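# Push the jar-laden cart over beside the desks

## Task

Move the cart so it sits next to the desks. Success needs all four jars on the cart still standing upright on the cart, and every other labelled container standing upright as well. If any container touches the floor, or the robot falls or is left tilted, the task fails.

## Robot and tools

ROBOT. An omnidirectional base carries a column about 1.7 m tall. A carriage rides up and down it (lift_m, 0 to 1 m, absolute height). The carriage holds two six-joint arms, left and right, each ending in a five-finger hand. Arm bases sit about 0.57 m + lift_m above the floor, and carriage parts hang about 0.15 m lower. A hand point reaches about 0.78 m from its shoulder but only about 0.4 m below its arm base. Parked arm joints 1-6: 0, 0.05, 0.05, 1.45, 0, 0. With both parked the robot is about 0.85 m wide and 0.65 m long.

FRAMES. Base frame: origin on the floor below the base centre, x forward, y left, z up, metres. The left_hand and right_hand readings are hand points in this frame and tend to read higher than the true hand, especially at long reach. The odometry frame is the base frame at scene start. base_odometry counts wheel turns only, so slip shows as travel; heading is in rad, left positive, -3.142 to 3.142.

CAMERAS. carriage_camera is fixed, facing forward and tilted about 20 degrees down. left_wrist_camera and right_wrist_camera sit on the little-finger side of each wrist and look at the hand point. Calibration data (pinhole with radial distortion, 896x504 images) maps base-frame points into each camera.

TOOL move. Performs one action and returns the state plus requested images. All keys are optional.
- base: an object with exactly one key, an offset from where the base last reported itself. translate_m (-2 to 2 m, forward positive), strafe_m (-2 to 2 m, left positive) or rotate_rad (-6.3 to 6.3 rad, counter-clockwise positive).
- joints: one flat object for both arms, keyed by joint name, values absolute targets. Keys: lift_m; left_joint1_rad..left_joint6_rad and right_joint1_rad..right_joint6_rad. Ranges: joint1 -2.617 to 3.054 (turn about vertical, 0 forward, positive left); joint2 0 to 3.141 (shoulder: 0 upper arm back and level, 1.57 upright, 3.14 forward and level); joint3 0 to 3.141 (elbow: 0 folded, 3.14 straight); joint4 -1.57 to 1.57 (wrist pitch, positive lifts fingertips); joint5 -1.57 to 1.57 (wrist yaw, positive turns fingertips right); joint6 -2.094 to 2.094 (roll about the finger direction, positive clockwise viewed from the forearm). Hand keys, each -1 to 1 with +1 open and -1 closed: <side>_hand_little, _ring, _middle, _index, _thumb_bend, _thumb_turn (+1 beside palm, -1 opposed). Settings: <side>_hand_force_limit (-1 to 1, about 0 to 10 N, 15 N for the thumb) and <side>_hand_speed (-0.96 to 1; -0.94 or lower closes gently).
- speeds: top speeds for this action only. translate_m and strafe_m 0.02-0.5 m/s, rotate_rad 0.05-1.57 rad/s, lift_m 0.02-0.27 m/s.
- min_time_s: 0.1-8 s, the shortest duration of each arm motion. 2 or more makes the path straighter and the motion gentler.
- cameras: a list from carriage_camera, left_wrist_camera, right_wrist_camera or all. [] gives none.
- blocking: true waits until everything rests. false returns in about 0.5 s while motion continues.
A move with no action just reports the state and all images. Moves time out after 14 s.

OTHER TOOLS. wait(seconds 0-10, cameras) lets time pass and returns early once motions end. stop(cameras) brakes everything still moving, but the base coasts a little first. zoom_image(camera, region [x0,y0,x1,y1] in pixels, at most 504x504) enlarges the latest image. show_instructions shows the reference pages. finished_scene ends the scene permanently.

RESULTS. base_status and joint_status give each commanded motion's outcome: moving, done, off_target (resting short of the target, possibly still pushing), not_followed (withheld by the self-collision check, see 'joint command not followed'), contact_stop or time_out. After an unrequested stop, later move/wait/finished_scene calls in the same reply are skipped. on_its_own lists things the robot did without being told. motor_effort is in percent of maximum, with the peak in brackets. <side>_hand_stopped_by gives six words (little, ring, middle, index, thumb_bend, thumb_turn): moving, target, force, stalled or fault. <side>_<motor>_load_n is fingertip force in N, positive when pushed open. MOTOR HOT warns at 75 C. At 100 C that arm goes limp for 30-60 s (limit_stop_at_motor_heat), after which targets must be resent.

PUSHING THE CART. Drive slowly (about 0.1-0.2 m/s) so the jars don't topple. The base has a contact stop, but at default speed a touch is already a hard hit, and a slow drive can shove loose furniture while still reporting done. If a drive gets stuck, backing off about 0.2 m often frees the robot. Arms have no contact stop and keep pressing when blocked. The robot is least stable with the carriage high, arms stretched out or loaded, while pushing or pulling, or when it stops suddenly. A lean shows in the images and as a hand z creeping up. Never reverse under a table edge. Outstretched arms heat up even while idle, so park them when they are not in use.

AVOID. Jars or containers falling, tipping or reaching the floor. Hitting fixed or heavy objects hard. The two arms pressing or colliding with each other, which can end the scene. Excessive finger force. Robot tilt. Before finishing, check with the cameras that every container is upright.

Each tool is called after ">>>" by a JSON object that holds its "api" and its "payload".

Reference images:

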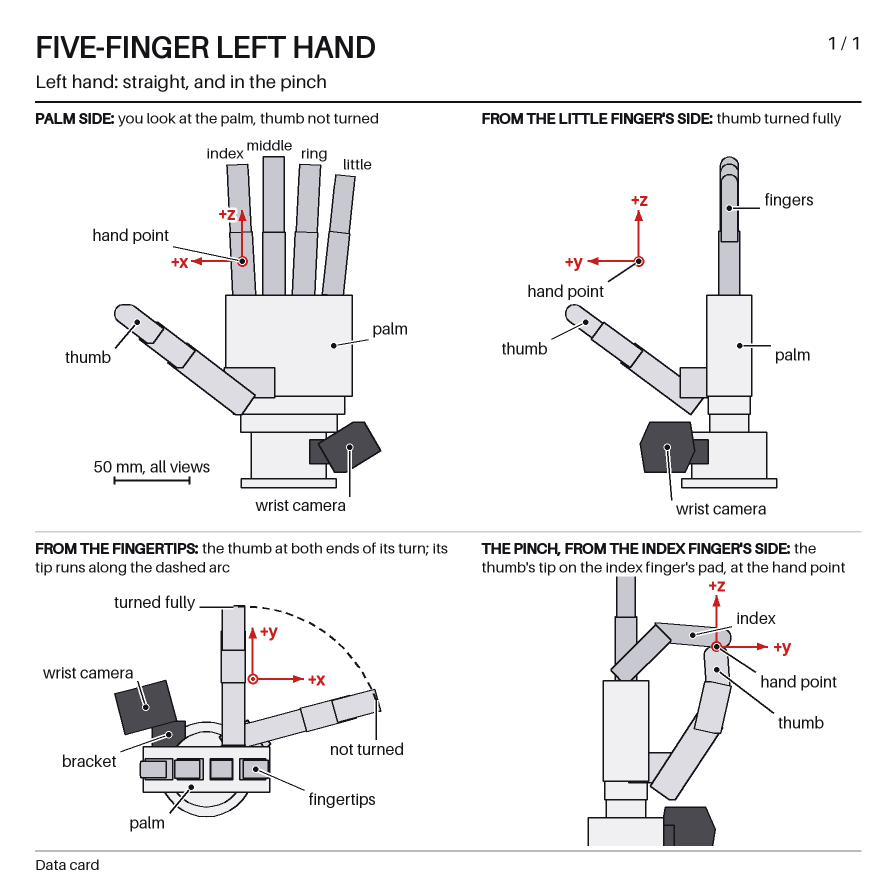

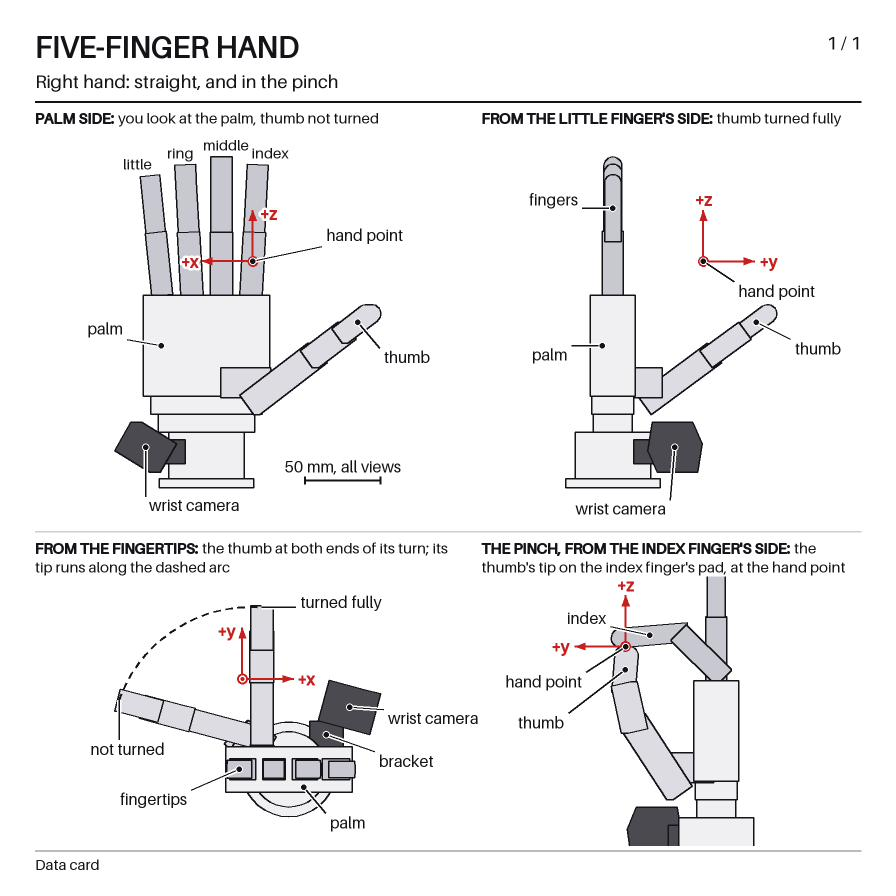

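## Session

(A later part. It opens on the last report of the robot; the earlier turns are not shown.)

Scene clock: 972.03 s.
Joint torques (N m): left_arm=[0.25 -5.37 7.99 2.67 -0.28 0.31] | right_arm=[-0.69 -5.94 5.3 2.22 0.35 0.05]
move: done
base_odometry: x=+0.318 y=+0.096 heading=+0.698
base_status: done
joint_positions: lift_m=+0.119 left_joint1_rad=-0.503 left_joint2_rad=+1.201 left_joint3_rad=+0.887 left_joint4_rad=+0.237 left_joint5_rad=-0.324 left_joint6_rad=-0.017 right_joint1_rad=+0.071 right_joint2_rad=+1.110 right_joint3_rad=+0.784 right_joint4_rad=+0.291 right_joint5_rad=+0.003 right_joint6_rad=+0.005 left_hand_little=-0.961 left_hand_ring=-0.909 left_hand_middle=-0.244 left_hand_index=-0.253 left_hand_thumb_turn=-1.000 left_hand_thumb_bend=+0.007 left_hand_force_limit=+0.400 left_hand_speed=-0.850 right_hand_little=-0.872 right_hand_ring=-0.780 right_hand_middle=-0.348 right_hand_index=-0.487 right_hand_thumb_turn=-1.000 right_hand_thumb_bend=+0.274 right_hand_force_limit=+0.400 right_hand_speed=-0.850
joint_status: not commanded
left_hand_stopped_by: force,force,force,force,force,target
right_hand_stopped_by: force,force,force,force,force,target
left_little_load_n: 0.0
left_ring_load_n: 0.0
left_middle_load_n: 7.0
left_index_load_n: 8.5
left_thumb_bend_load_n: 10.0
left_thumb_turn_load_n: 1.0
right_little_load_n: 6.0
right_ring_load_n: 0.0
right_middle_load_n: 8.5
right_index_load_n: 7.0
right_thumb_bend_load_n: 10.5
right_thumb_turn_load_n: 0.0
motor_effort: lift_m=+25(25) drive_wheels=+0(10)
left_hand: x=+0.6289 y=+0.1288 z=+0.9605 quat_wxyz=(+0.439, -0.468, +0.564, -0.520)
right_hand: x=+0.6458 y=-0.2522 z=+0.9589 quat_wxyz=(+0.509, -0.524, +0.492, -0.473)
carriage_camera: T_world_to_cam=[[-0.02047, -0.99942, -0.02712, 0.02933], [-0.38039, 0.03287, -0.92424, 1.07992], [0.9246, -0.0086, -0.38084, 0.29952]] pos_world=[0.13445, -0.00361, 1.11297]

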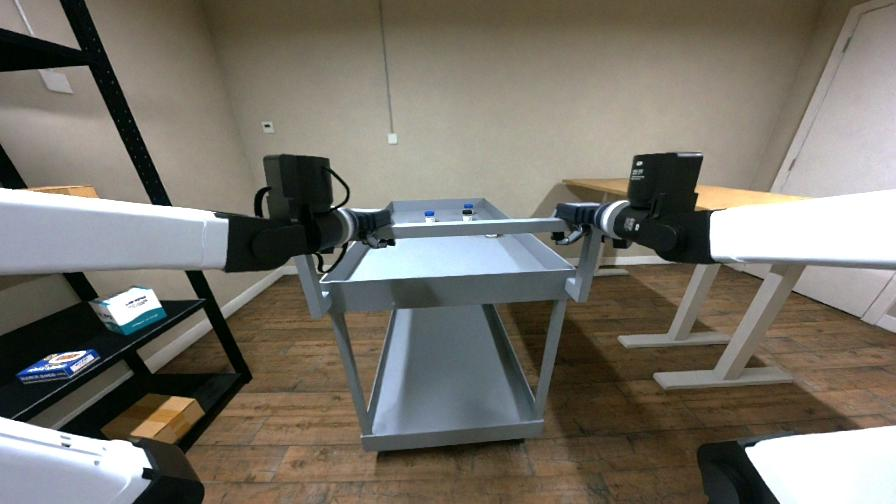

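>>> {"api": "move", "payload": {"base": {"strafe_m": -0.06}, "speeds": {"strafe_m": 0.06}}}

>>> {"api": "move", "payload": {"base": {"rotate_rad": 0.08}, "speeds": {"rotate_rad": 0.1}}}

>>> {"api": "move", "payload": {"base": {"translate_m": -0.15}, "speeds": {"translate_m": 0.12}, "cameras": ["all"]}}

Scene clock: 988.73 s.
Joint torques (N m): left_arm=[0.38 -0.9 7.99 3.37 0.16 0.53] | right_arm=[-1.32 -6.6 5.3 2.04 1.14 0.04]
move: done
base_odometry: x=+0.356 y=+0.050 heading=+0.699
base_status: done
joint_positions: lift_m=+0.119 left_joint1_rad=-0.506 left_joint2_rad=+1.161 left_joint3_rad=+0.887 left_joint4_rad=+0.166 left_joint5_rad=-0.365 left_joint6_rad=-0.035 right_joint1_rad=+0.078 right_joint2_rad=+1.118 right_joint3_rad=+0.784 right_joint4_rad=+0.307 right_joint5_rad=-0.061 right_joint6_rad=+0.005 left_hand_little=-0.961 left_hand_ring=-0.909 left_hand_middle=-0.244 left_hand_index=-0.253 left_hand_thumb_turn=-1.000 left_hand_thumb_bend=+0.007 left_hand_force_limit=+0.400 left_hand_speed=-0.850 right_hand_little=-0.872 right_hand_ring=-0.779 right_hand_middle=-0.348 right_hand_index=-0.487 right_hand_thumb_turn=-1.000 right_hand_thumb_bend=+0.274 right_hand_force_limit=+0.400 right_hand_speed=-0.850
joint_status: not commanded
left_hand_stopped_by: force,force,force,force,force,target
right_hand_stopped_by: force,force,force,force,force,target
left_little_load_n: 0.0
left_ring_load_n: 0.0
left_middle_load_n: 6.5
left_index_load_n: 7.5
left_thumb_bend_load_n: 11.0
left_thumb_turn_load_n: 3.5
right_little_load_n: 9.0
right_ring_load_n: 4.0
right_middle_load_n: 8.0
right_index_load_n: 7.0
right_thumb_bend_load_n: 11.0
right_thumb_turn_load_n: 0.0
motor_effort: lift_m=+25(25) drive_wheels=+3(8)
left_hand: x=+0.6204 y=+0.1399 z=+0.9594 quat_wxyz=(+0.441, -0.486, +0.560, -0.505)
right_hand: x=+0.6442 y=-0.2370 z=+0.9601 quat_wxyz=(+0.528, -0.539, +0.472, -0.456)
pictures: none

Scene clock: 989.97 s.
Joint torques (N m): left_arm=[0.77 -6.09 8.05 2.58 -0.43 0.35] | right_arm=[-0.42 -4.89 5.33 2.48 0.18 0.09]
move: done
base_odometry: x=+0.356 y=+0.050 heading=+0.778
base_status: done
joint_positions: lift_m=+0.119 left_joint1_rad=-0.509 left_joint2_rad=+1.208 left_joint3_rad=+0.887 left_joint4_rad=+0.248 left_joint5_rad=-0.309 left_joint6_rad=-0.020 right_joint1_rad=+0.069 right_joint2_rad=+1.099 right_joint3_rad=+0.784 right_joint4_rad=+0.269 right_joint5_rad=+0.017 right_joint6_rad=+0.002 left_hand_little=-0.960 left_hand_ring=-0.909 left_hand_middle=-0.244 left_hand_index=-0.253 left_hand_thumb_turn=-1.000 left_hand_thumb_bend=+0.007 left_hand_force_limit=+0.400 left_hand_speed=-0.850 right_hand_little=-0.873 right_hand_ring=-0.780 right_hand_middle=-0.348 right_hand_index=-0.487 right_hand_thumb_turn=-1.000 right_hand_thumb_bend=+0.274 right_hand_force_limit=+0.400 right_hand_speed=-0.850
joint_status: not commanded
left_hand_stopped_by: force,force,force,force,force,target
right_hand_stopped_by: force,force,force,force,force,target
left_little_load_n: 4.5
left_ring_load_n: 1.0
left_middle_load_n: 7.5
left_index_load_n: 8.5
left_thumb_bend_load_n: 10.0
left_thumb_turn_load_n: 0.5
right_little_load_n: -0.5
right_ring_load_n: 0.0
right_middle_load_n: 8.5
right_index_load_n: 7.0
right_thumb_bend_load_n: 10.5
right_thumb_turn_load_n: 0.0
motor_effort: lift_m=+25(25) drive_wheels=-2(6)
left_hand: x=+0.6284 y=+0.1225 z=+0.9609 quat_wxyz=(+0.433, -0.463, +0.566, -0.527)
right_hand: x=+0.6433 y=-0.2564 z=+0.9574 quat_wxyz=(+0.501, -0.524, +0.498, -0.476)
pictures: none

Scene clock: 992.00 s.
Joint torques (N m): left_arm=[0.28 -9.09 7.97 2.18 -0.54 0.57] | right_arm=[-0.43 -4.92 5.31 2.35 0.14 0.09]
move: done
base_odometry: x=+0.249 y=-0.055 heading=+0.778
base_status: done
joint_positions: lift_m=+0.119 left_joint1_rad=-0.503 left_joint2_rad=+1.236 left_joint3_rad=+0.887 left_joint4_rad=+0.291 left_joint5_rad=-0.300 left_joint6_rad=-0.039 right_joint1_rad=+0.069 right_joint2_rad=+1.099 right_joint3_rad=+0.784 right_joint4_rad=+0.278 right_joint5_rad=+0.020 right_joint6_rad=+0.002 left_hand_little=-0.960 left_hand_ring=-0.908 left_hand_middle=-0.244 left_hand_index=-0.253 left_hand_thumb_turn=-1.000 left_hand_thumb_bend=+0.007 left_hand_force_limit=+0.400 left_hand_speed=-0.850 right_hand_little=-0.873 right_hand_ring=-0.780 right_hand_middle=-0.348 right_hand_index=-0.487 right_hand_thumb_turn=-1.000 right_hand_thumb_bend=+0.274 right_hand_force_limit=+0.400 right_hand_speed=-0.850
joint_status: not commanded
left_hand_stopped_by: force,force,force,force,force,target
right_hand_stopped_by: force,force,force,force,force,target
left_little_load_n: 2.5
left_ring_load_n: 4.5
left_middle_load_n: 7.5
left_index_load_n: 8.5
left_thumb_bend_load_n: 9.5
left_thumb_turn_load_n: 0.5
right_little_load_n: 0.0
right_ring_load_n: 0.0
right_middle_load_n: 8.5
right_index_load_n: 7.0
right_thumb_bend_load_n: 11.0
right_thumb_turn_load_n: 0.0
motor_effort: lift_m=+25(25) drive_wheels=+0(13)
left_hand: x=+0.6352 y=+0.1183 z=+0.9610 quat_wxyz=(+0.428, -0.465, +0.558, -0.538)
right_hand: x=+0.6441 y=-0.2568 z=+0.9599 quat_wxyz=(+0.503, -0.521, +0.497, -0.478)
pictures: carriage_camera, left_wrist_camera, right_wrist_camera
carriage_camera: T_world_to_cam=[[-0.02047, -0.99942, -0.02712, 0.02933], [-0.38039, 0.03287, -0.92424, 1.07992], [0.9246, -0.0086, -0.38084, 0.29952]] pos_world=[0.13445, -0.00361, 1.11297]
left_wrist_camera: T_world_to_cam=[[0.02304, -0.2552, 0.96661, -0.91816], [-0.68576, -0.70759, -0.17047, 0.68087], [0.72747, -0.65894, -0.19131, -0.08233]] pos_world=[0.54795, 0.19321, 0.98782]
right_wrist_camera: T_world_to_cam=[[-0.04307, -0.2583, -0.9651, 0.88491], [-0.56747, 0.80137, -0.18915, 0.74623], [0.82226, 0.53952, -0.1811, -0.10622]] pos_world=[0.54893, -0.31212, 0.97595]

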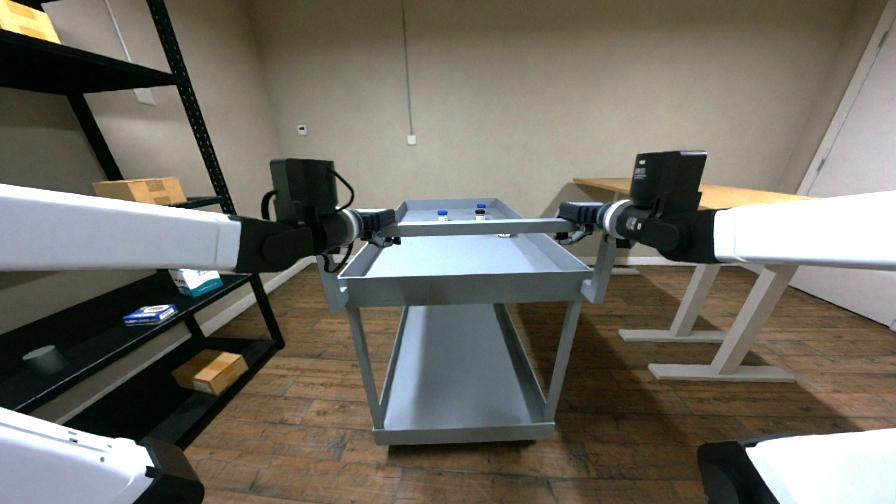

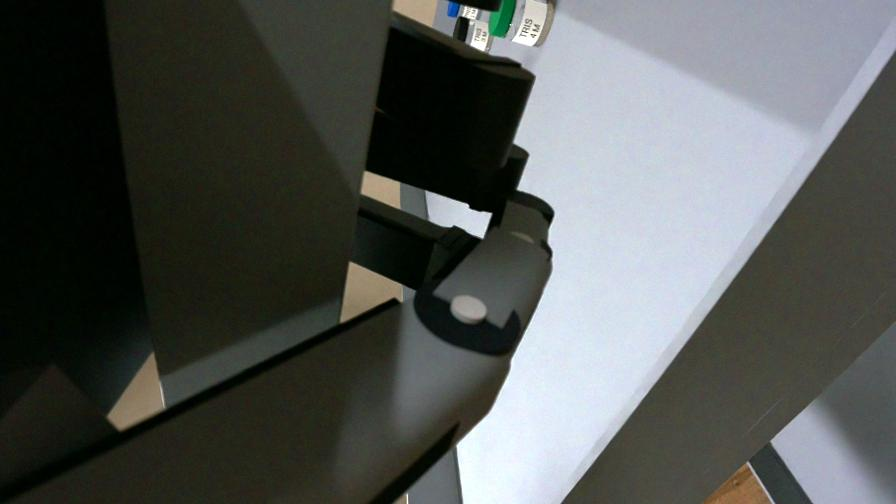

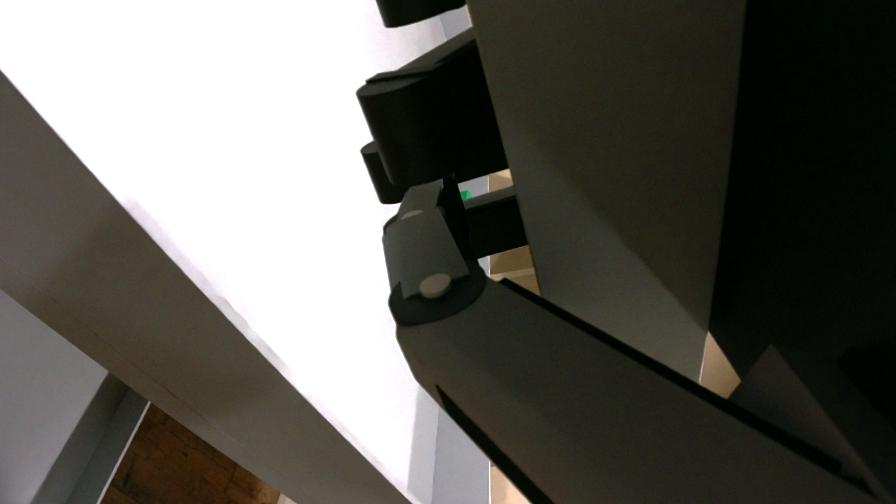

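>>> {"api": "move", "payload": {"base": {"strafe_m": -0.04}, "speeds": {"strafe_m": 0.06}}}

>>> {"api": "move", "payload": {"base": {"rotate_rad": 0.08}, "speeds": {"rotate_rad": 0.1}}}

>>> {"api": "move", "payload": {"base": {"translate_m": -0.4}, "speeds": {"translate_m": 0.15}, "cameras": ["carriage_camera"]}}

Scene clock: 1047.83 s.
Joint torques (N m): left_arm=[-1.13 -7.73 8.01 2.33 0.29 0.47] | right_arm=[-0.44 -4.92 5.31 2.35 0.36 0.04]
move: done
base_odometry: x=+0.277 y=-0.084 heading=+0.778
base_status: done
joint_positions: lift_m=+0.119 left_joint1_rad=-0.487 left_joint2_rad=+1.223 left_joint3_rad=+0.887 left_joint4_rad=+0.270 left_joint5_rad=-0.378 left_joint6_rad=-0.030 right_joint1_rad=+0.069 right_joint2_rad=+1.099 right_joint3_rad=+0.784 right_joint4_rad=+0.280 right_joint5_rad=+0.004 right_joint6_rad=+0.005 left_hand_little=-0.960 left_hand_ring=-0.909 left_hand_middle=-0.244 left_hand_index=-0.253 left_hand_thumb_turn=-1.000 left_hand_thumb_bend=+0.007 left_hand_force_limit=+0.400 left_hand_speed=-0.850 right_hand_little=-0.873 right_hand_ring=-0.780 right_hand_middle=-0.348 right_hand_index=-0.487 right_hand_thumb_turn=-1.000 right_hand_thumb_bend=+0.274 right_hand_force_limit=+0.400 right_hand_speed=-0.850
joint_status: not commanded
left_hand_stopped_by: force,force,force,force,force,target
right_hand_stopped_by: force,force,force,force,force,target
left_little_load_n: 4.0
left_ring_load_n: 0.0
left_middle_load_n: 7.5
left_index_load_n: 8.5
left_thumb_bend_load_n: 10.0
left_thumb_turn_load_n: 0.5
right_little_load_n: 0.5
right_ring_load_n: 0.0
right_middle_load_n: 8.5
right_index_load_n: 7.0
right_thumb_bend_load_n: 10.5
right_thumb_turn_load_n: 0.0
motor_effort: lift_m=+25(25) drive_wheels=+1(4)
left_hand: x=+0.6400 y=+0.1417 z=+0.9605 quat_wxyz=(+0.456, -0.488, +0.541, -0.511)
right_hand: x=+0.6435 y=-0.2536 z=+0.9604 quat_wxyz=(+0.508, -0.523, +0.493, -0.474)
pictures: none

Scene clock: 1049.07 s.
Joint torques (N m): left_arm=[-0.29 -10.89 8.02 1.89 -0.84 0.54] | right_arm=[0.84 0.57 5.97 3.51 -0.14 0.12]
move: done
base_odometry: x=+0.277 y=-0.084 heading=+0.857
base_status: done
joint_positions: lift_m=+0.119 left_joint1_rad=-0.497 left_joint2_rad=+1.253 left_joint3_rad=+0.887 left_joint4_rad=+0.322 left_joint5_rad=-0.262 left_joint6_rad=-0.036 right_joint1_rad=+0.054 right_joint2_rad=+1.038 right_joint3_rad=+0.775 right_joint4_rad=+0.183 right_joint5_rad=+0.045 right_joint6_rad=-0.003 left_hand_little=-0.960 left_hand_ring=-0.908 left_hand_middle=-0.244 left_hand_index=-0.253 left_hand_thumb_turn=-1.000 left_hand_thumb_bend=+0.007 left_hand_force_limit=+0.400 left_hand_speed=-0.850 right_hand_little=-0.873 right_hand_ring=-0.780 right_hand_middle=-0.348 right_hand_index=-0.487 right_hand_thumb_turn=-1.000 right_hand_thumb_bend=+0.274 right_hand_force_limit=+0.400 right_hand_speed=-0.850
joint_status: not commanded
left_hand_stopped_by: force,force,force,force,force,target
right_hand_stopped_by: force,force,force,force,force,target
left_little_load_n: 9.0
left_ring_load_n: 9.0
left_middle_load_n: 7.5
left_index_load_n: 8.5
left_thumb_bend_load_n: 10.0
left_thumb_turn_load_n: 0.5
right_little_load_n: 0.0
right_ring_load_n: 0.0
right_middle_load_n: 7.5
right_index_load_n: 5.5
right_thumb_bend_load_n: 11.5
right_thumb_turn_load_n: 1.5
motor_effort: lift_m=+25(25) drive_wheels=+7(11)
left_hand: x=+0.6377 y=+0.1118 z=+0.9616 quat_wxyz=(+0.422, -0.454, +0.561, -0.548)
right_hand: x=+0.6290 y=-0.2690 z=+0.9533 quat_wxyz=(+0.480, -0.524, +0.516, -0.479)
pictures: none

Scene clock: 1052.63 s.
Joint torques (N m): left_arm=[-1.03 -10.86 7.94 1.89 -0.55 0.54] | right_arm=[0.39 -2.37 6 2.84 0.23 0.11]
move: done
base_odometry: x=+0.015 y=-0.386 heading=+0.857
base_status: done
joint_positions: lift_m=+0.119 left_joint1_rad=-0.489 left_joint2_rad=+1.252 left_joint3_rad=+0.887 left_joint4_rad=+0.319 left_joint5_rad=-0.296 left_joint6_rad=-0.036 right_joint1_rad=+0.059 right_joint2_rad=+1.070 right_joint3_rad=+0.775 right_joint4_rad=+0.239 right_joint5_rad=+0.013 right_joint6_rad=-0.001 left_hand_little=-0.960 left_hand_ring=-0.908 left_hand_middle=-0.244 left_hand_index=-0.253 left_hand_thumb_turn=-1.000 left_hand_thumb_bend=+0.007 left_hand_force_limit=+0.400 left_hand_speed=-0.850 right_hand_little=-0.873 right_hand_ring=-0.780 right_hand_middle=-0.348 right_hand_index=-0.487 right_hand_thumb_turn=-1.000 right_hand_thumb_bend=+0.274 right_hand_force_limit=+0.400 right_hand_speed=-0.850
joint_status: not commanded
left_hand_stopped_by: force,force,force,force,force,target
right_hand_stopped_by: force,force,force,force,force,target
left_little_load_n: 12.0
left_ring_load_n: 9.5
left_middle_load_n: 7.5
left_index_load_n: 8.5
left_thumb_bend_load_n: 10.0
left_thumb_turn_load_n: 0.5
right_little_load_n: 0.0
right_ring_load_n: 0.0
right_middle_load_n: 8.0
right_index_load_n: 6.0
right_thumb_bend_load_n: 10.5
right_thumb_turn_load_n: 1.0
motor_effort: lift_m=+25(25) drive_wheels=-1(14)
left_hand: x=+0.6414 y=+0.1214 z=+0.9613 quat_wxyz=(+0.433, -0.466, +0.552, -0.539)
right_hand: x=+0.6366 y=-0.2602 z=+0.9560 quat_wxyz=(+0.497, -0.526, +0.501, -0.475)
carriage_camera: T_world_to_cam=[[-0.02047, -0.99942, -0.02712, 0.02933], [-0.38039, 0.03287, -0.92424, 1.07992], [0.9246, -0.0086, -0.38084, 0.29952]] pos_world=[0.13445, -0.00361, 1.11297]

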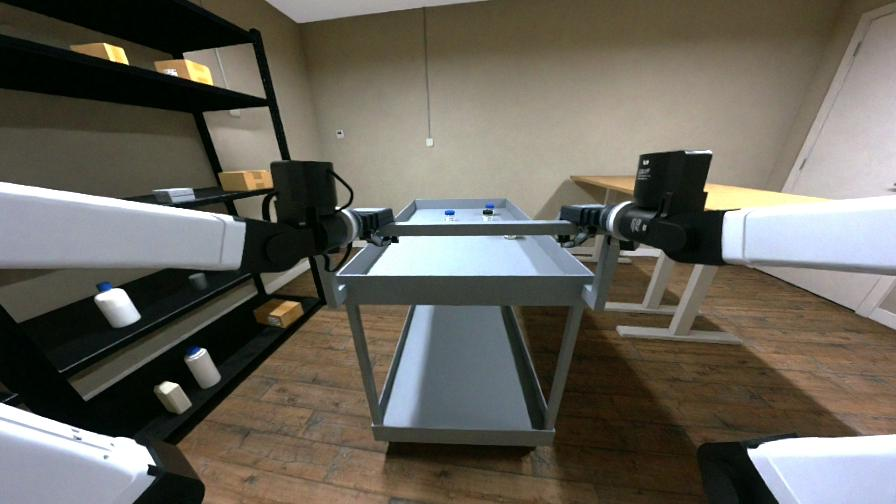

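>>> {"api": "move", "payload": {"base": {"rotate_rad": -0.12}, "joints": {"left_hand_little": -0.7, "left_hand_ring": -0.7}, "speeds": {"rotate_rad": 0.15}}}

>>> {"api": "move", "payload": {"base": {"strafe_m": 0.05}, "speeds": {"strafe_m": 0.08}}}

>>> {"api": "move", "payload": {"base": {"translate_m": -0.45}, "speeds": {"translate_m": 0.15}, "cameras": ["carriage_camera"]}}

Scene clock: 1074.70 s.
Joint torques (N m): left_arm=[0.81 -2.92 7.98 3.08 -0.15 0.62] | right_arm=[-2.24 -6.58 5.98 1.84 1.24 0.03]
move: done
base_odometry: x=+0.015 y=-0.386 heading=+0.737
base_status: done
joint_positions: lift_m=+0.119 left_joint1_rad=-0.509 left_joint2_rad=+1.179 left_joint3_rad=+0.887 left_joint4_rad=+0.195 left_joint5_rad=-0.339 left_joint6_rad=-0.044 right_joint1_rad=+0.089 right_joint2_rad=+1.118 right_joint3_rad=+0.775 right_joint4_rad=+0.323 right_joint5_rad=-0.071 right_joint6_rad=+0.007 left_hand_little=-0.700 left_hand_ring=-0.700 left_hand_middle=-0.244 left_hand_index=-0.253 left_hand_thumb_turn=-1.000 left_hand_thumb_bend=+0.007 left_hand_force_limit=+0.400 left_hand_speed=-0.850 right_hand_little=-0.872 right_hand_ring=-0.779 right_hand_middle=-0.348 right_hand_index=-0.487 right_hand_thumb_turn=-1.000 right_hand_thumb_bend=+0.274 right_hand_force_limit=+0.400 right_hand_speed=-0.850
joint_status: all done
left_hand_stopped_by: target,target,force,force,force,target
right_hand_stopped_by: force,force,force,force,force,target
left_little_load_n: 0.0
left_ring_load_n: 0.0
left_middle_load_n: 6.5
left_index_load_n: 8.0
left_thumb_bend_load_n: 10.5
left_thumb_turn_load_n: 3.5
right_little_load_n: 7.5
right_ring_load_n: 4.5
right_middle_load_n: 8.5
right_index_load_n: 6.5
right_thumb_bend_load_n: 10.5
right_thumb_turn_load_n: 0.0
motor_effort: lift_m=+25(25) drive_wheels=+6(11)
left_hand: x=+0.6226 y=+0.1306 z=+0.9596 quat_wxyz=(+0.432, -0.480, +0.562, -0.517)
right_hand: x=+0.6429 y=-0.2304 z=+0.9598 quat_wxyz=(+0.535, -0.542, +0.465, -0.452)
pictures: none

Scene clock: 1075.93 s.
Joint torques (N m): left_arm=[2.03 -4.81 7.91 2.77 -0.85 0.39] | right_arm=[-0.13 -5.5 6 2.08 0.05 0.07]
move: done
base_odometry: x=-0.018 y=-0.349 heading=+0.738
base_status: done
joint_positions: lift_m=+0.119 left_joint1_rad=-0.521 left_joint2_rad=+1.197 left_joint3_rad=+0.887 left_joint4_rad=+0.229 left_joint5_rad=-0.269 left_joint6_rad=-0.025 right_joint1_rad=+0.065 right_joint2_rad=+1.106 right_joint3_rad=+0.775 right_joint4_rad=+0.302 right_joint5_rad=+0.027 right_joint6_rad=+0.004 left_hand_little=-0.700 left_hand_ring=-0.700 left_hand_middle=-0.244 left_hand_index=-0.253 left_hand_thumb_turn=-1.000 left_hand_thumb_bend=+0.007 left_hand_force_limit=+0.400 left_hand_speed=-0.850 right_hand_little=-0.872 right_hand_ring=-0.780 right_hand_middle=-0.348 right_hand_index=-0.487 right_hand_thumb_turn=-1.000 right_hand_thumb_bend=+0.274 right_hand_force_limit=+0.400 right_hand_speed=-0.850
joint_status: not commanded
left_hand_stopped_by: target,target,force,force,force,target
right_hand_stopped_by: force,force,force,force,force,target
left_little_load_n: 0.0
left_ring_load_n: 0.0
left_middle_load_n: 7.0
left_index_load_n: 8.5
left_thumb_bend_load_n: 10.0
left_thumb_turn_load_n: 1.5
right_little_load_n: 4.0
right_ring_load_n: 0.0
right_middle_load_n: 8.5
right_index_load_n: 6.0
right_thumb_bend_load_n: 11.0
right_thumb_turn_load_n: 0.5
motor_effort: lift_m=+25(25) drive_wheels=+2(9)
left_hand: x=+0.6201 y=+0.1115 z=+0.9606 quat_wxyz=(+0.415, -0.451, +0.579, -0.537)
right_hand: x=+0.6465 y=-0.2596 z=+0.9587 quat_wxyz=(+0.503, -0.516, +0.498, -0.483)
pictures: none

Scene clock: 1079.83 s.
Joint torques (N m): left_arm=[0.84 -4.93 7.97 2.44 -0.27 0.2] | right_arm=[-0.09 -5.42 6.06 2.11 0.26 0.11]
move: done
base_odometry: x=-0.352 y=-0.652 heading=+0.737
base_status: done
joint_positions: lift_m=+0.119 left_joint1_rad=-0.509 left_joint2_rad=+1.199 left_joint3_rad=+0.887 left_joint4_rad=+0.261 left_joint5_rad=-0.321 left_joint6_rad=-0.007 right_joint1_rad=+0.065 right_joint2_rad=+1.105 right_joint3_rad=+0.775 right_joint4_rad=+0.300 right_joint5_rad=+0.011 right_joint6_rad=-0.001 left_hand_little=-0.700 left_hand_ring=-0.700 left_hand_middle=-0.244 left_hand_index=-0.253 left_hand_thumb_turn=-1.000 left_hand_thumb_bend=+0.007 left_hand_force_limit=+0.400 left_hand_speed=-0.850 right_hand_little=-0.872 right_hand_ring=-0.780 right_hand_middle=-0.348 right_hand_index=-0.487 right_hand_thumb_turn=-1.000 right_hand_thumb_bend=+0.274 right_hand_force_limit=+0.400 right_hand_speed=-0.850
joint_status: not commanded
left_hand_stopped_by: target,target,force,force,force,target
right_hand_stopped_by: force,force,force,force,force,target
left_little_load_n: 0.0
left_ring_load_n: 0.0
left_middle_load_n: 7.5
left_index_load_n: 8.5
left_thumb_bend_load_n: 10.0
left_thumb_turn_load_n: 0.5
right_little_load_n: 9.0
right_ring_load_n: 1.5
right_middle_load_n: 8.5
right_index_load_n: 6.5
right_thumb_bend_load_n: 11.0
right_thumb_turn_load_n: 0.5
motor_effort: lift_m=+25(25) drive_wheels=-1(10)
left_hand: x=+0.6288 y=+0.1253 z=+0.9676 quat_wxyz=(+0.442, -0.459, +0.560, -0.529)
right_hand: x=+0.6456 y=-0.2568 z=+0.9583 quat_wxyz=(+0.505, -0.521, +0.493, -0.479)
carriage_camera: T_world_to_cam=[[-0.02047, -0.99942, -0.02712, 0.02933], [-0.38039, 0.03287, -0.92424, 1.07992], [0.9246, -0.0086, -0.38084, 0.29952]] pos_world=[0.13445, -0.00361, 1.11297]

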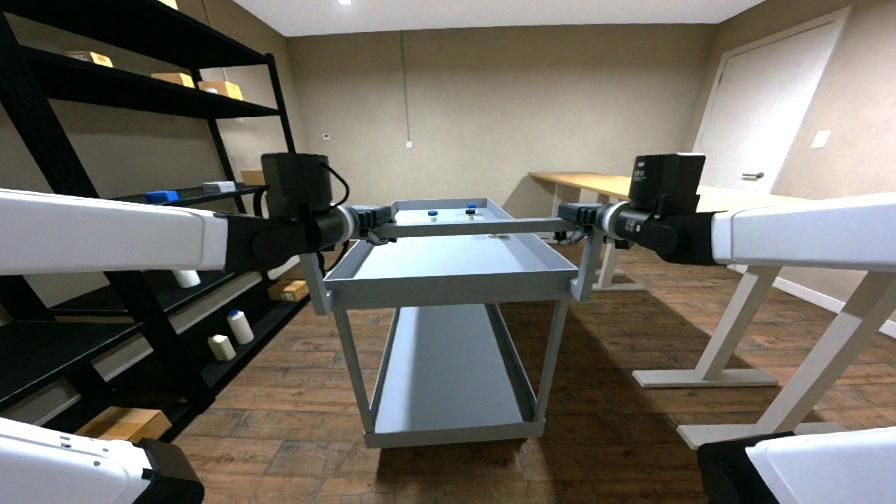

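>>> {"api": "move", "payload": {"base": {"strafe_m": 0.08}, "speeds": {"strafe_m": 0.08}}}

>>> {"api": "move", "payload": {"base": {"rotate_rad": -0.06}, "speeds": {"rotate_rad": 0.15}}}

>>> {"api": "move", "payload": {"base": {"strafe_m": 0.08}, "speeds": {"strafe_m": 0.08}, "cameras": ["carriage_camera"]}}

Scene clock: 1099.33 s.
Joint torques (N m): left_arm=[0.85 -5.01 8.02 2.43 -0.31 0.21] | right_arm=[1.01 -5.14 5.98 2.14 -0.12 0.13]
move: done
base_odometry: x=-0.405 y=-0.593 heading=+0.737
base_status: done
joint_positions: lift_m=+0.119 left_joint1_rad=-0.509 left_joint2_rad=+1.199 left_joint3_rad=+0.887 left_joint4_rad=+0.261 left_joint5_rad=-0.319 left_joint6_rad=-0.007 right_joint1_rad=+0.052 right_joint2_rad=+1.102 right_joint3_rad=+0.775 right_joint4_rad=+0.296 right_joint5_rad=+0.043 right_joint6_rad=-0.003 left_hand_little=-0.700 left_hand_ring=-0.700 left_hand_middle=-0.244 left_hand_index=-0.253 left_hand_thumb_turn=-1.000 left_hand_thumb_bend=+0.007 left_hand_force_limit=+0.400 left_hand_speed=-0.850 right_hand_little=-0.873 right_hand_ring=-0.780 right_hand_middle=-0.348 right_hand_index=-0.487 right_hand_thumb_turn=-1.000 right_hand_thumb_bend=+0.274 right_hand_force_limit=+0.400 right_hand_speed=-0.850
joint_status: not commanded
left_hand_stopped_by: target,target,force,force,force,target
right_hand_stopped_by: force,force,force,force,force,target
left_little_load_n: 0.0
left_ring_load_n: 0.0
left_middle_load_n: 7.5
left_index_load_n: 8.5
left_thumb_bend_load_n: 10.0
left_thumb_turn_load_n: 1.0
right_little_load_n: 0.0
right_ring_load_n: 0.0
right_middle_load_n: 8.5
right_index_load_n: 6.5
right_thumb_bend_load_n: 11.0
right_thumb_turn_load_n: 0.0
motor_effort: lift_m=+25(25) drive_wheels=-2(5)
left_hand: x=+0.6287 y=+0.1249 z=+0.9677 quat_wxyz=(+0.442, -0.459, +0.560, -0.530)
right_hand: x=+0.6466 y=-0.2683 z=+0.9585 quat_wxyz=(+0.494, -0.511, +0.504, -0.491)
pictures: none

Scene clock: 1100.23 s.
Joint torques (N m): left_arm=[0.85 -2.32 8.05 3.14 -0.15 0.46] | right_arm=[-1.07 -6.76 6.01 1.83 0.93 0.13]
move: done
base_odometry: x=-0.405 y=-0.593 heading=+0.678
base_status: done
joint_positions: lift_m=+0.119 left_joint1_rad=-0.509 left_joint2_rad=+1.173 left_joint3_rad=+0.887 left_joint4_rad=+0.188 left_joint5_rad=-0.337 left_joint6_rad=-0.030 right_joint1_rad=+0.076 right_joint2_rad=+1.120 right_joint3_rad=+0.775 right_joint4_rad=+0.325 right_joint5_rad=-0.047 right_joint6_rad=-0.004 left_hand_little=-0.700 left_hand_ring=-0.700 left_hand_middle=-0.244 left_hand_index=-0.253 left_hand_thumb_turn=-1.000 left_hand_thumb_bend=+0.007 left_hand_force_limit=+0.400 left_hand_speed=-0.850 right_hand_little=-0.872 right_hand_ring=-0.779 right_hand_middle=-0.348 right_hand_index=-0.487 right_hand_thumb_turn=-1.000 right_hand_thumb_bend=+0.274 right_hand_force_limit=+0.400 right_hand_speed=-0.850
joint_status: not commanded
left_hand_stopped_by: target,target,force,force,force,target
right_hand_stopped_by: force,force,force,force,force,target
left_little_load_n: 0.0
left_ring_load_n: 0.0
left_middle_load_n: 6.5
left_index_load_n: 8.0
left_thumb_bend_load_n: 11.0
left_thumb_turn_load_n: 3.0
right_little_load_n: 10.0
right_ring_load_n: 4.0
right_middle_load_n: 8.5
right_index_load_n: 6.5
right_thumb_bend_load_n: 10.5
right_thumb_turn_load_n: 0.5
motor_effort: lift_m=+25(25) drive_wheels=+5(8)
left_hand: x=+0.6213 y=+0.1316 z=+0.9601 quat_wxyz=(+0.435, -0.475, +0.566, -0.515)
right_hand: x=+0.6459 y=-0.2410 z=+0.9589 quat_wxyz=(+0.524, -0.536, +0.472, -0.464)
pictures: none

Scene clock: 1101.93 s.
Joint torques (N m): left_arm=[1.68 -4.92 7.97 2.73 -0.63 0.34] | right_arm=[1.11 -5.46 5.97 2.1 -0.2 0.15]
move: done
base_odometry: x=-0.456 y=-0.531 heading=+0.678
base_status: done
joint_positions: lift_m=+0.119 left_joint1_rad=-0.519 left_joint2_rad=+1.197 left_joint3_rad=+0.887 left_joint4_rad=+0.231 left_joint5_rad=-0.290 left_joint6_rad=-0.018 right_joint1_rad=+0.051 right_joint2_rad=+1.105 right_joint3_rad=+0.775 right_joint4_rad=+0.299 right_joint5_rad=+0.052 right_joint6_rad=-0.005 left_hand_little=-0.700 left_hand_ring=-0.700 left_hand_middle=-0.244 left_hand_index=-0.253 left_hand_thumb_turn=-1.000 left_hand_thumb_bend=+0.007 left_hand_force_limit=+0.400 left_hand_speed=-0.850 right_hand_little=-0.873 right_hand_ring=-0.780 right_hand_middle=-0.348 right_hand_index=-0.487 right_hand_thumb_turn=-1.000 right_hand_thumb_bend=+0.274 right_hand_force_limit=+0.400 right_hand_speed=-0.850
joint_status: not commanded
left_hand_stopped_by: target,target,force,force,force,target
right_hand_stopped_by: force,force,force,force,force,target
left_little_load_n: 0.0
left_ring_load_n: 0.0
left_middle_load_n: 7.5
left_index_load_n: 8.5
left_thumb_bend_load_n: 10.5
left_thumb_turn_load_n: 1.0
right_little_load_n: 0.5
right_ring_load_n: 0.0
right_middle_load_n: 8.5
right_index_load_n: 6.5
right_thumb_bend_load_n: 11.0
right_thumb_turn_load_n: 0.0
motor_effort: lift_m=+25(25) drive_wheels=+5(10)
left_hand: x=+0.6225 y=+0.1165 z=+0.9607 quat_wxyz=(+0.424, -0.455, +0.575, -0.531)
right_hand: x=+0.6477 y=-0.2708 z=+0.9579 quat_wxyz=(+0.490, -0.509, +0.506, -0.494)
carriage_camera: T_world_to_cam=[[-0.02047, -0.99942, -0.02712, 0.02933], [-0.38039, 0.03287, -0.92424, 1.07992], [0.9246, -0.0086, -0.38084, 0.29952]] pos_world=[0.13445, -0.00361, 1.11297]

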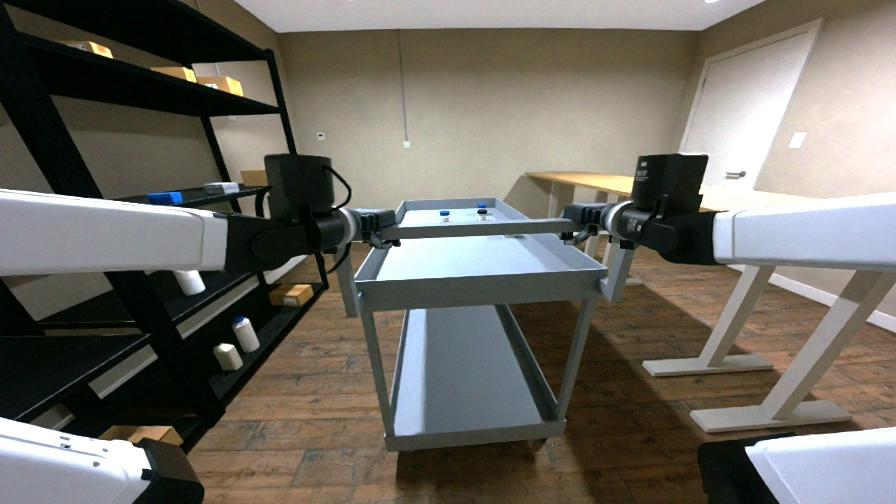

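>>> {"api": "move", "payload": {"base": {"strafe_m": 0.06}, "speeds": {"strafe_m": 0.06}}}

>>> {"api": "move", "payload": {"base": {"translate_m": 0.06}, "speeds": {"translate_m": 0.1}, "cameras": ["all"]}}

Scene clock: 1113.47 s.
Joint torques (N m): left_arm=[1.72 -5.03 7.99 2.76 -0.91 0.36] | right_arm=[1.01 -5.11 5.96 2.18 -0.13 0.14]
move: done
base_odometry: x=-0.493 y=-0.484 heading=+0.677
base_status: done
joint_positions: lift_m=+0.119 left_joint1_rad=-0.519 left_joint2_rad=+1.198 left_joint3_rad=+0.887 left_joint4_rad=+0.232 left_joint5_rad=-0.262 left_joint6_rad=-0.020 right_joint1_rad=+0.052 right_joint2_rad=+1.102 right_joint3_rad=+0.775 right_joint4_rad=+0.297 right_joint5_rad=+0.043 right_joint6_rad=-0.005 left_hand_little=-0.700 left_hand_ring=-0.700 left_hand_middle=-0.244 left_hand_index=-0.253 left_hand_thumb_turn=-1.000 left_hand_thumb_bend=+0.007 left_hand_force_limit=+0.400 left_hand_speed=-0.850 right_hand_little=-0.873 right_hand_ring=-0.780 right_hand_middle=-0.348 right_hand_index=-0.487 right_hand_thumb_turn=-1.000 right_hand_thumb_bend=+0.274 right_hand_force_limit=+0.400 right_hand_speed=-0.850
joint_status: not commanded
left_hand_stopped_by: target,target,force,force,force,target
right_hand_stopped_by: force,force,force,force,force,target
left_little_load_n: 0.0
left_ring_load_n: 1.0
left_middle_load_n: 7.0
left_index_load_n: 8.5
left_thumb_bend_load_n: 10.0
left_thumb_turn_load_n: 1.5
right_little_load_n: 0.0
right_ring_load_n: 0.0
right_middle_load_n: 8.5
right_index_load_n: 6.5
right_thumb_bend_load_n: 10.5
right_thumb_turn_load_n: 0.5
motor_effort: lift_m=+25(25) drive_wheels=+4(11)
left_hand: x=+0.6204 y=+0.1113 z=+0.9606 quat_wxyz=(+0.416, -0.448, +0.581, -0.538)
right_hand: x=+0.6467 y=-0.2685 z=+0.9587 quat_wxyz=(+0.493, -0.511, +0.504, -0.492)
pictures: none

Scene clock: 1114.83 s.
Joint torques (N m): left_arm=[1.13 -4.55 8.02 2.76 -0.52 0.3] | right_arm=[1.02 -4.78 5.97 2.19 -0.12 0.14]
move: done
base_odometry: x=-0.447 y=-0.446 heading=+0.677
base_status: done
joint_positions: lift_m=+0.119 left_joint1_rad=-0.512 left_joint2_rad=+1.196 left_joint3_rad=+0.887 left_joint4_rad=+0.230 left_joint5_rad=-0.300 left_joint6_rad=-0.015 right_joint1_rad=+0.052 right_joint2_rad=+1.098 right_joint3_rad=+0.775 right_joint4_rad=+0.295 right_joint5_rad=+0.042 right_joint6_rad=-0.004 left_hand_little=-0.700 left_hand_ring=-0.700 left_hand_middle=-0.244 left_hand_index=-0.253 left_hand_thumb_turn=-1.000 left_hand_thumb_bend=+0.007 left_hand_force_limit=+0.400 left_hand_speed=-0.850 right_hand_little=-0.873 right_hand_ring=-0.780 right_hand_middle=-0.348 right_hand_index=-0.487 right_hand_thumb_turn=-1.000 right_hand_thumb_bend=+0.274 right_hand_force_limit=+0.400 right_hand_speed=-0.850
joint_status: not commanded
left_hand_stopped_by: target,target,force,force,force,target
right_hand_stopped_by: force,force,force,force,force,target
left_little_load_n: 0.0
left_ring_load_n: 4.5
left_middle_load_n: 7.0
left_index_load_n: 8.0
left_thumb_bend_load_n: 10.0
left_thumb_turn_load_n: 1.5
right_little_load_n: 0.0
right_ring_load_n: 0.0
right_middle_load_n: 8.5
right_index_load_n: 6.0
right_thumb_bend_load_n: 10.5
right_thumb_turn_load_n: 0.0
motor_effort: lift_m=+25(25) drive_wheels=-3(9)
left_hand: x=+0.6244 y=+0.1213 z=+0.9607 quat_wxyz=(+0.430, -0.458, +0.573, -0.527)
right_hand: x=+0.6459 y=-0.2685 z=+0.9599 quat_wxyz=(+0.494, -0.511, +0.503, -0.492)
pictures: carriage_camera, left_wrist_camera, right_wrist_camera
carriage_camera: T_world_to_cam=[[-0.02047, -0.99942, -0.02712, 0.02933], [-0.38039, 0.03287, -0.92424, 1.07992], [0.9246, -0.0086, -0.38084, 0.29952]] pos_world=[0.13445, -0.00361, 1.11297]
left_wrist_camera: T_world_to_cam=[[0.03385, -0.28918, 0.95668, -0.90985], [-0.69581, -0.69395, -0.18514, 0.69421], [0.71743, -0.6594, -0.2247, -0.03412]] pos_world=[0.53831, 0.19614, 0.9913]
right_wrist_camera: T_world_to_cam=[[-0.04467, -0.26229, -0.96395, 0.88083], [-0.53403, 0.82175, -0.19885, 0.74981], [0.84428, 0.5059, -0.17678, -0.12875]] pos_world=[0.54848, -0.31998, 0.97542]

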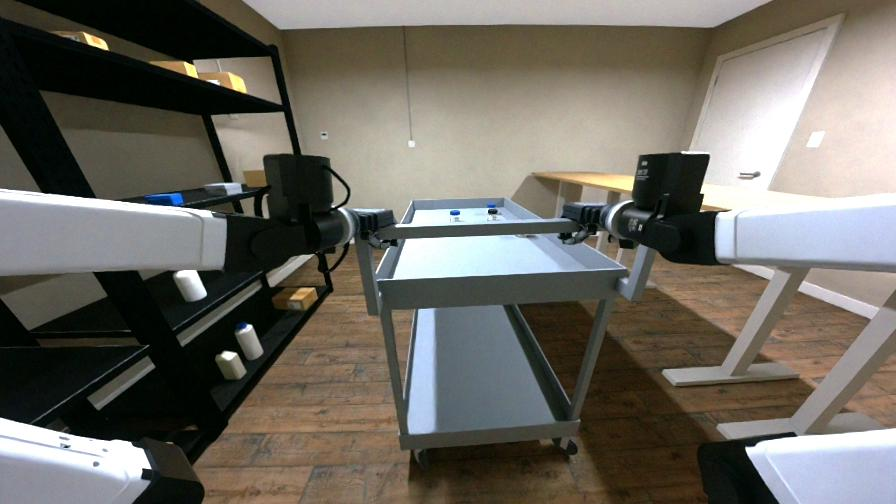

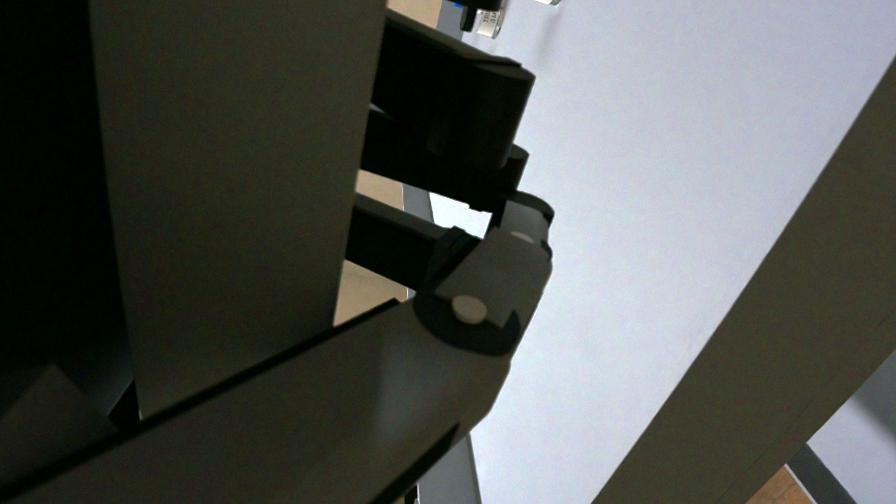

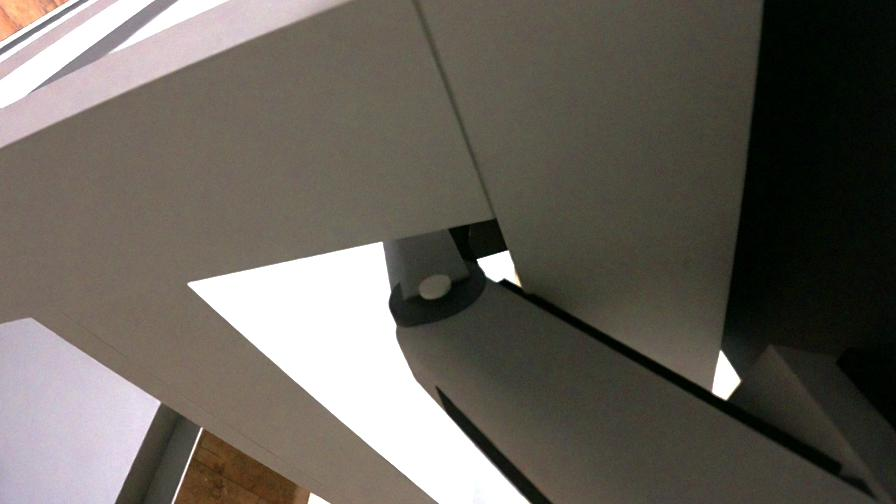

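>>> {"api": "zoom_image", "payload": {"camera": "carriage_camera", "region": [320, 180, 480, 320]}}

>>> {"api": "zoom_image", "payload": {"camera": "carriage_camera", "region": [520, 180, 680, 320]}}

Scaled by 3.150 from the camera's image (finer frame: 1280x720).

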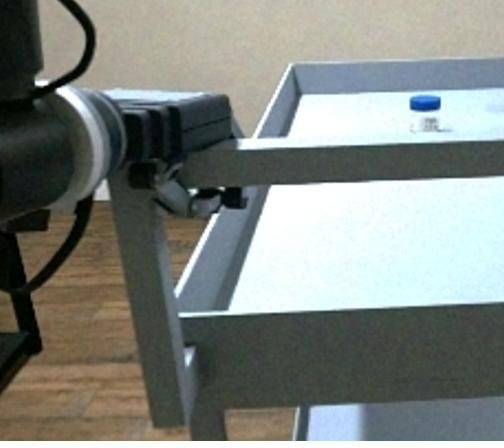

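Scaled by 3.150 from the camera's image (finer frame: 1280x720).

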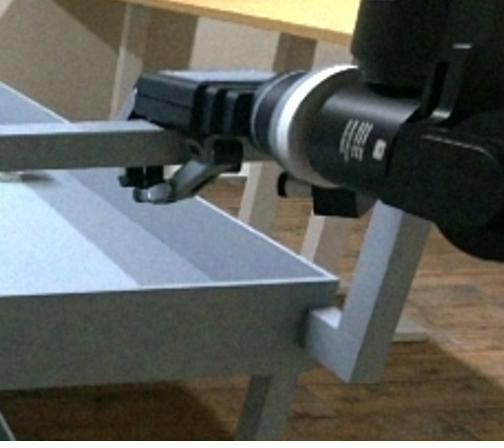

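>>> {"api": "move", "payload": {"base": {"strafe_m": 0.04}, "speeds": {"strafe_m": 0.05}}}

>>> {"api": "move", "payload": {"base": {"translate_m": 0.05}, "speeds": {"translate_m": 0.1}, "cameras": ["carriage_camera"]}}

Scene clock: 1151.47 s.
Joint torques (N m): left_arm=[1.78 -6.64 8.01 2.5 -0.88 0.32] | right_arm=[0.92 -4.71 6.04 2.19 -0.11 0.13]
move: done
base_odometry: x=-0.471 y=-0.415 heading=+0.677
base_status: done
joint_positions: lift_m=+0.119 left_joint1_rad=-0.520 left_joint2_rad=+1.213 left_joint3_rad=+0.887 left_joint4_rad=+0.258 left_joint5_rad=-0.262 left_joint6_rad=-0.021 right_joint1_rad=+0.053 right_joint2_rad=+1.098 right_joint3_rad=+0.775 right_joint4_rad=+0.295 right_joint5_rad=+0.042 right_joint6_rad=-0.004 left_hand_little=-0.700 left_hand_ring=-0.699 left_hand_middle=-0.244 left_hand_index=-0.253 left_hand_thumb_turn=-1.000 left_hand_thumb_bend=+0.007 left_hand_force_limit=+0.400 left_hand_speed=-0.850 right_hand_little=-0.873 right_hand_ring=-0.780 right_hand_middle=-0.348 right_hand_index=-0.487 right_hand_thumb_turn=-1.000 right_hand_thumb_bend=+0.274 right_hand_force_limit=+0.400 right_hand_speed=-0.850
joint_status: not commanded
left_hand_stopped_by: target,target,force,force,force,target
right_hand_stopped_by: force,force,force,force,force,target
left_little_load_n: 0.0
left_ring_load_n: 4.5
left_middle_load_n: 7.0
left_index_load_n: 8.5
left_thumb_bend_load_n: 10.0
left_thumb_turn_load_n: 2.0
right_little_load_n: 0.0
right_ring_load_n: 0.0
right_middle_load_n: 8.5
right_index_load_n: 6.0
right_thumb_bend_load_n: 10.5
right_thumb_turn_load_n: 0.0
motor_effort: lift_m=+25(25) drive_wheels=+2(7)
left_hand: x=+0.6241 y=+0.1087 z=+0.9610 quat_wxyz=(+0.417, -0.447, +0.577, -0.542)
right_hand: x=+0.6458 y=-0.2678 z=+0.9598 quat_wxyz=(+0.495, -0.511, +0.503, -0.491)
pictures: none

Scene clock: 1152.67 s.
Joint torques (N m): left_arm=[0.66 -5.09 8.01 2.72 -0.48 0.31] | right_arm=[0.77 -4.18 5.98 2.4 -0.02 0.15]
move: done
base_odometry: x=-0.433 y=-0.383 heading=+0.677
base_status: done
joint_positions: lift_m=+0.119 left_joint1_rad=-0.509 left_joint2_rad=+1.200 left_joint3_rad=+0.887 left_joint4_rad=+0.236 left_joint5_rad=-0.305 left_joint6_rad=-0.015 right_joint1_rad=+0.055 right_joint2_rad=+1.091 right_joint3_rad=+0.775 right_joint4_rad=+0.276 right_joint5_rad=+0.034 right_joint6_rad=-0.005 left_hand_little=-0.700 left_hand_ring=-0.699 left_hand_middle=-0.244 left_hand_index=-0.253 left_hand_thumb_turn=-1.000 left_hand_thumb_bend=+0.007 left_hand_force_limit=+0.400 left_hand_speed=-0.850 right_hand_little=-0.873 right_hand_ring=-0.780 right_hand_middle=-0.348 right_hand_index=-0.487 right_hand_thumb_turn=-1.000 right_hand_thumb_bend=+0.274 right_hand_force_limit=+0.400 right_hand_speed=-0.850
joint_status: not commanded
left_hand_stopped_by: target,target,force,force,force,target
right_hand_stopped_by: force,force,force,force,force,target
left_little_load_n: 0.0
left_ring_load_n: 7.5
left_middle_load_n: 7.0
left_index_load_n: 8.0
left_thumb_bend_load_n: 10.0
left_thumb_turn_load_n: 2.0
right_little_load_n: 0.0
right_ring_load_n: 0.0
right_middle_load_n: 8.5
right_index_load_n: 6.5
right_thumb_bend_load_n: 10.5
right_thumb_turn_load_n: 0.0
motor_effort: lift_m=+25(25) drive_wheels=-2(10)
left_hand: x=+0.6264 y=+0.1230 z=+0.9607 quat_wxyz=(+0.432, -0.461, +0.570, -0.526)
right_hand: x=+0.6431 y=-0.2657 z=+0.9578 quat_wxyz=(+0.494, -0.517, +0.503, -0.486)
carriage_camera: T_world_to_cam=[[-0.02047, -0.99942, -0.02712, 0.02933], [-0.38039, 0.03287, -0.92424, 1.07992], [0.9246, -0.0086, -0.38084, 0.29952]] pos_world=[0.13445, -0.00361, 1.11297]

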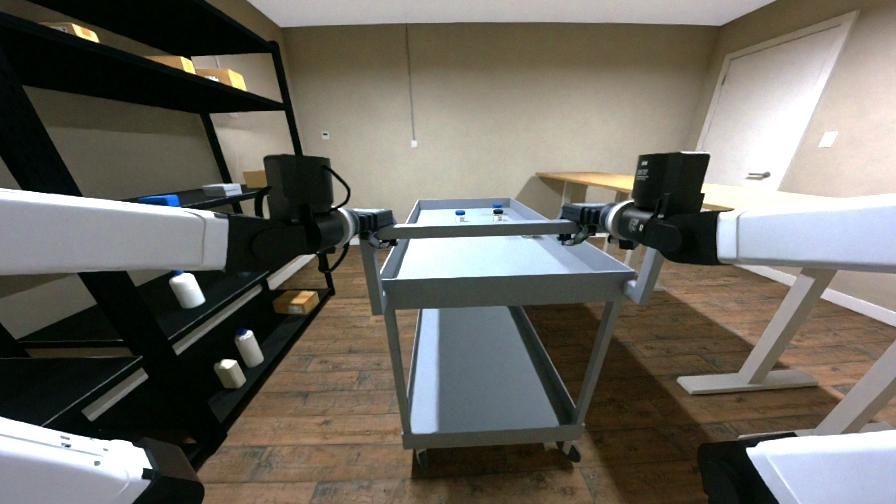

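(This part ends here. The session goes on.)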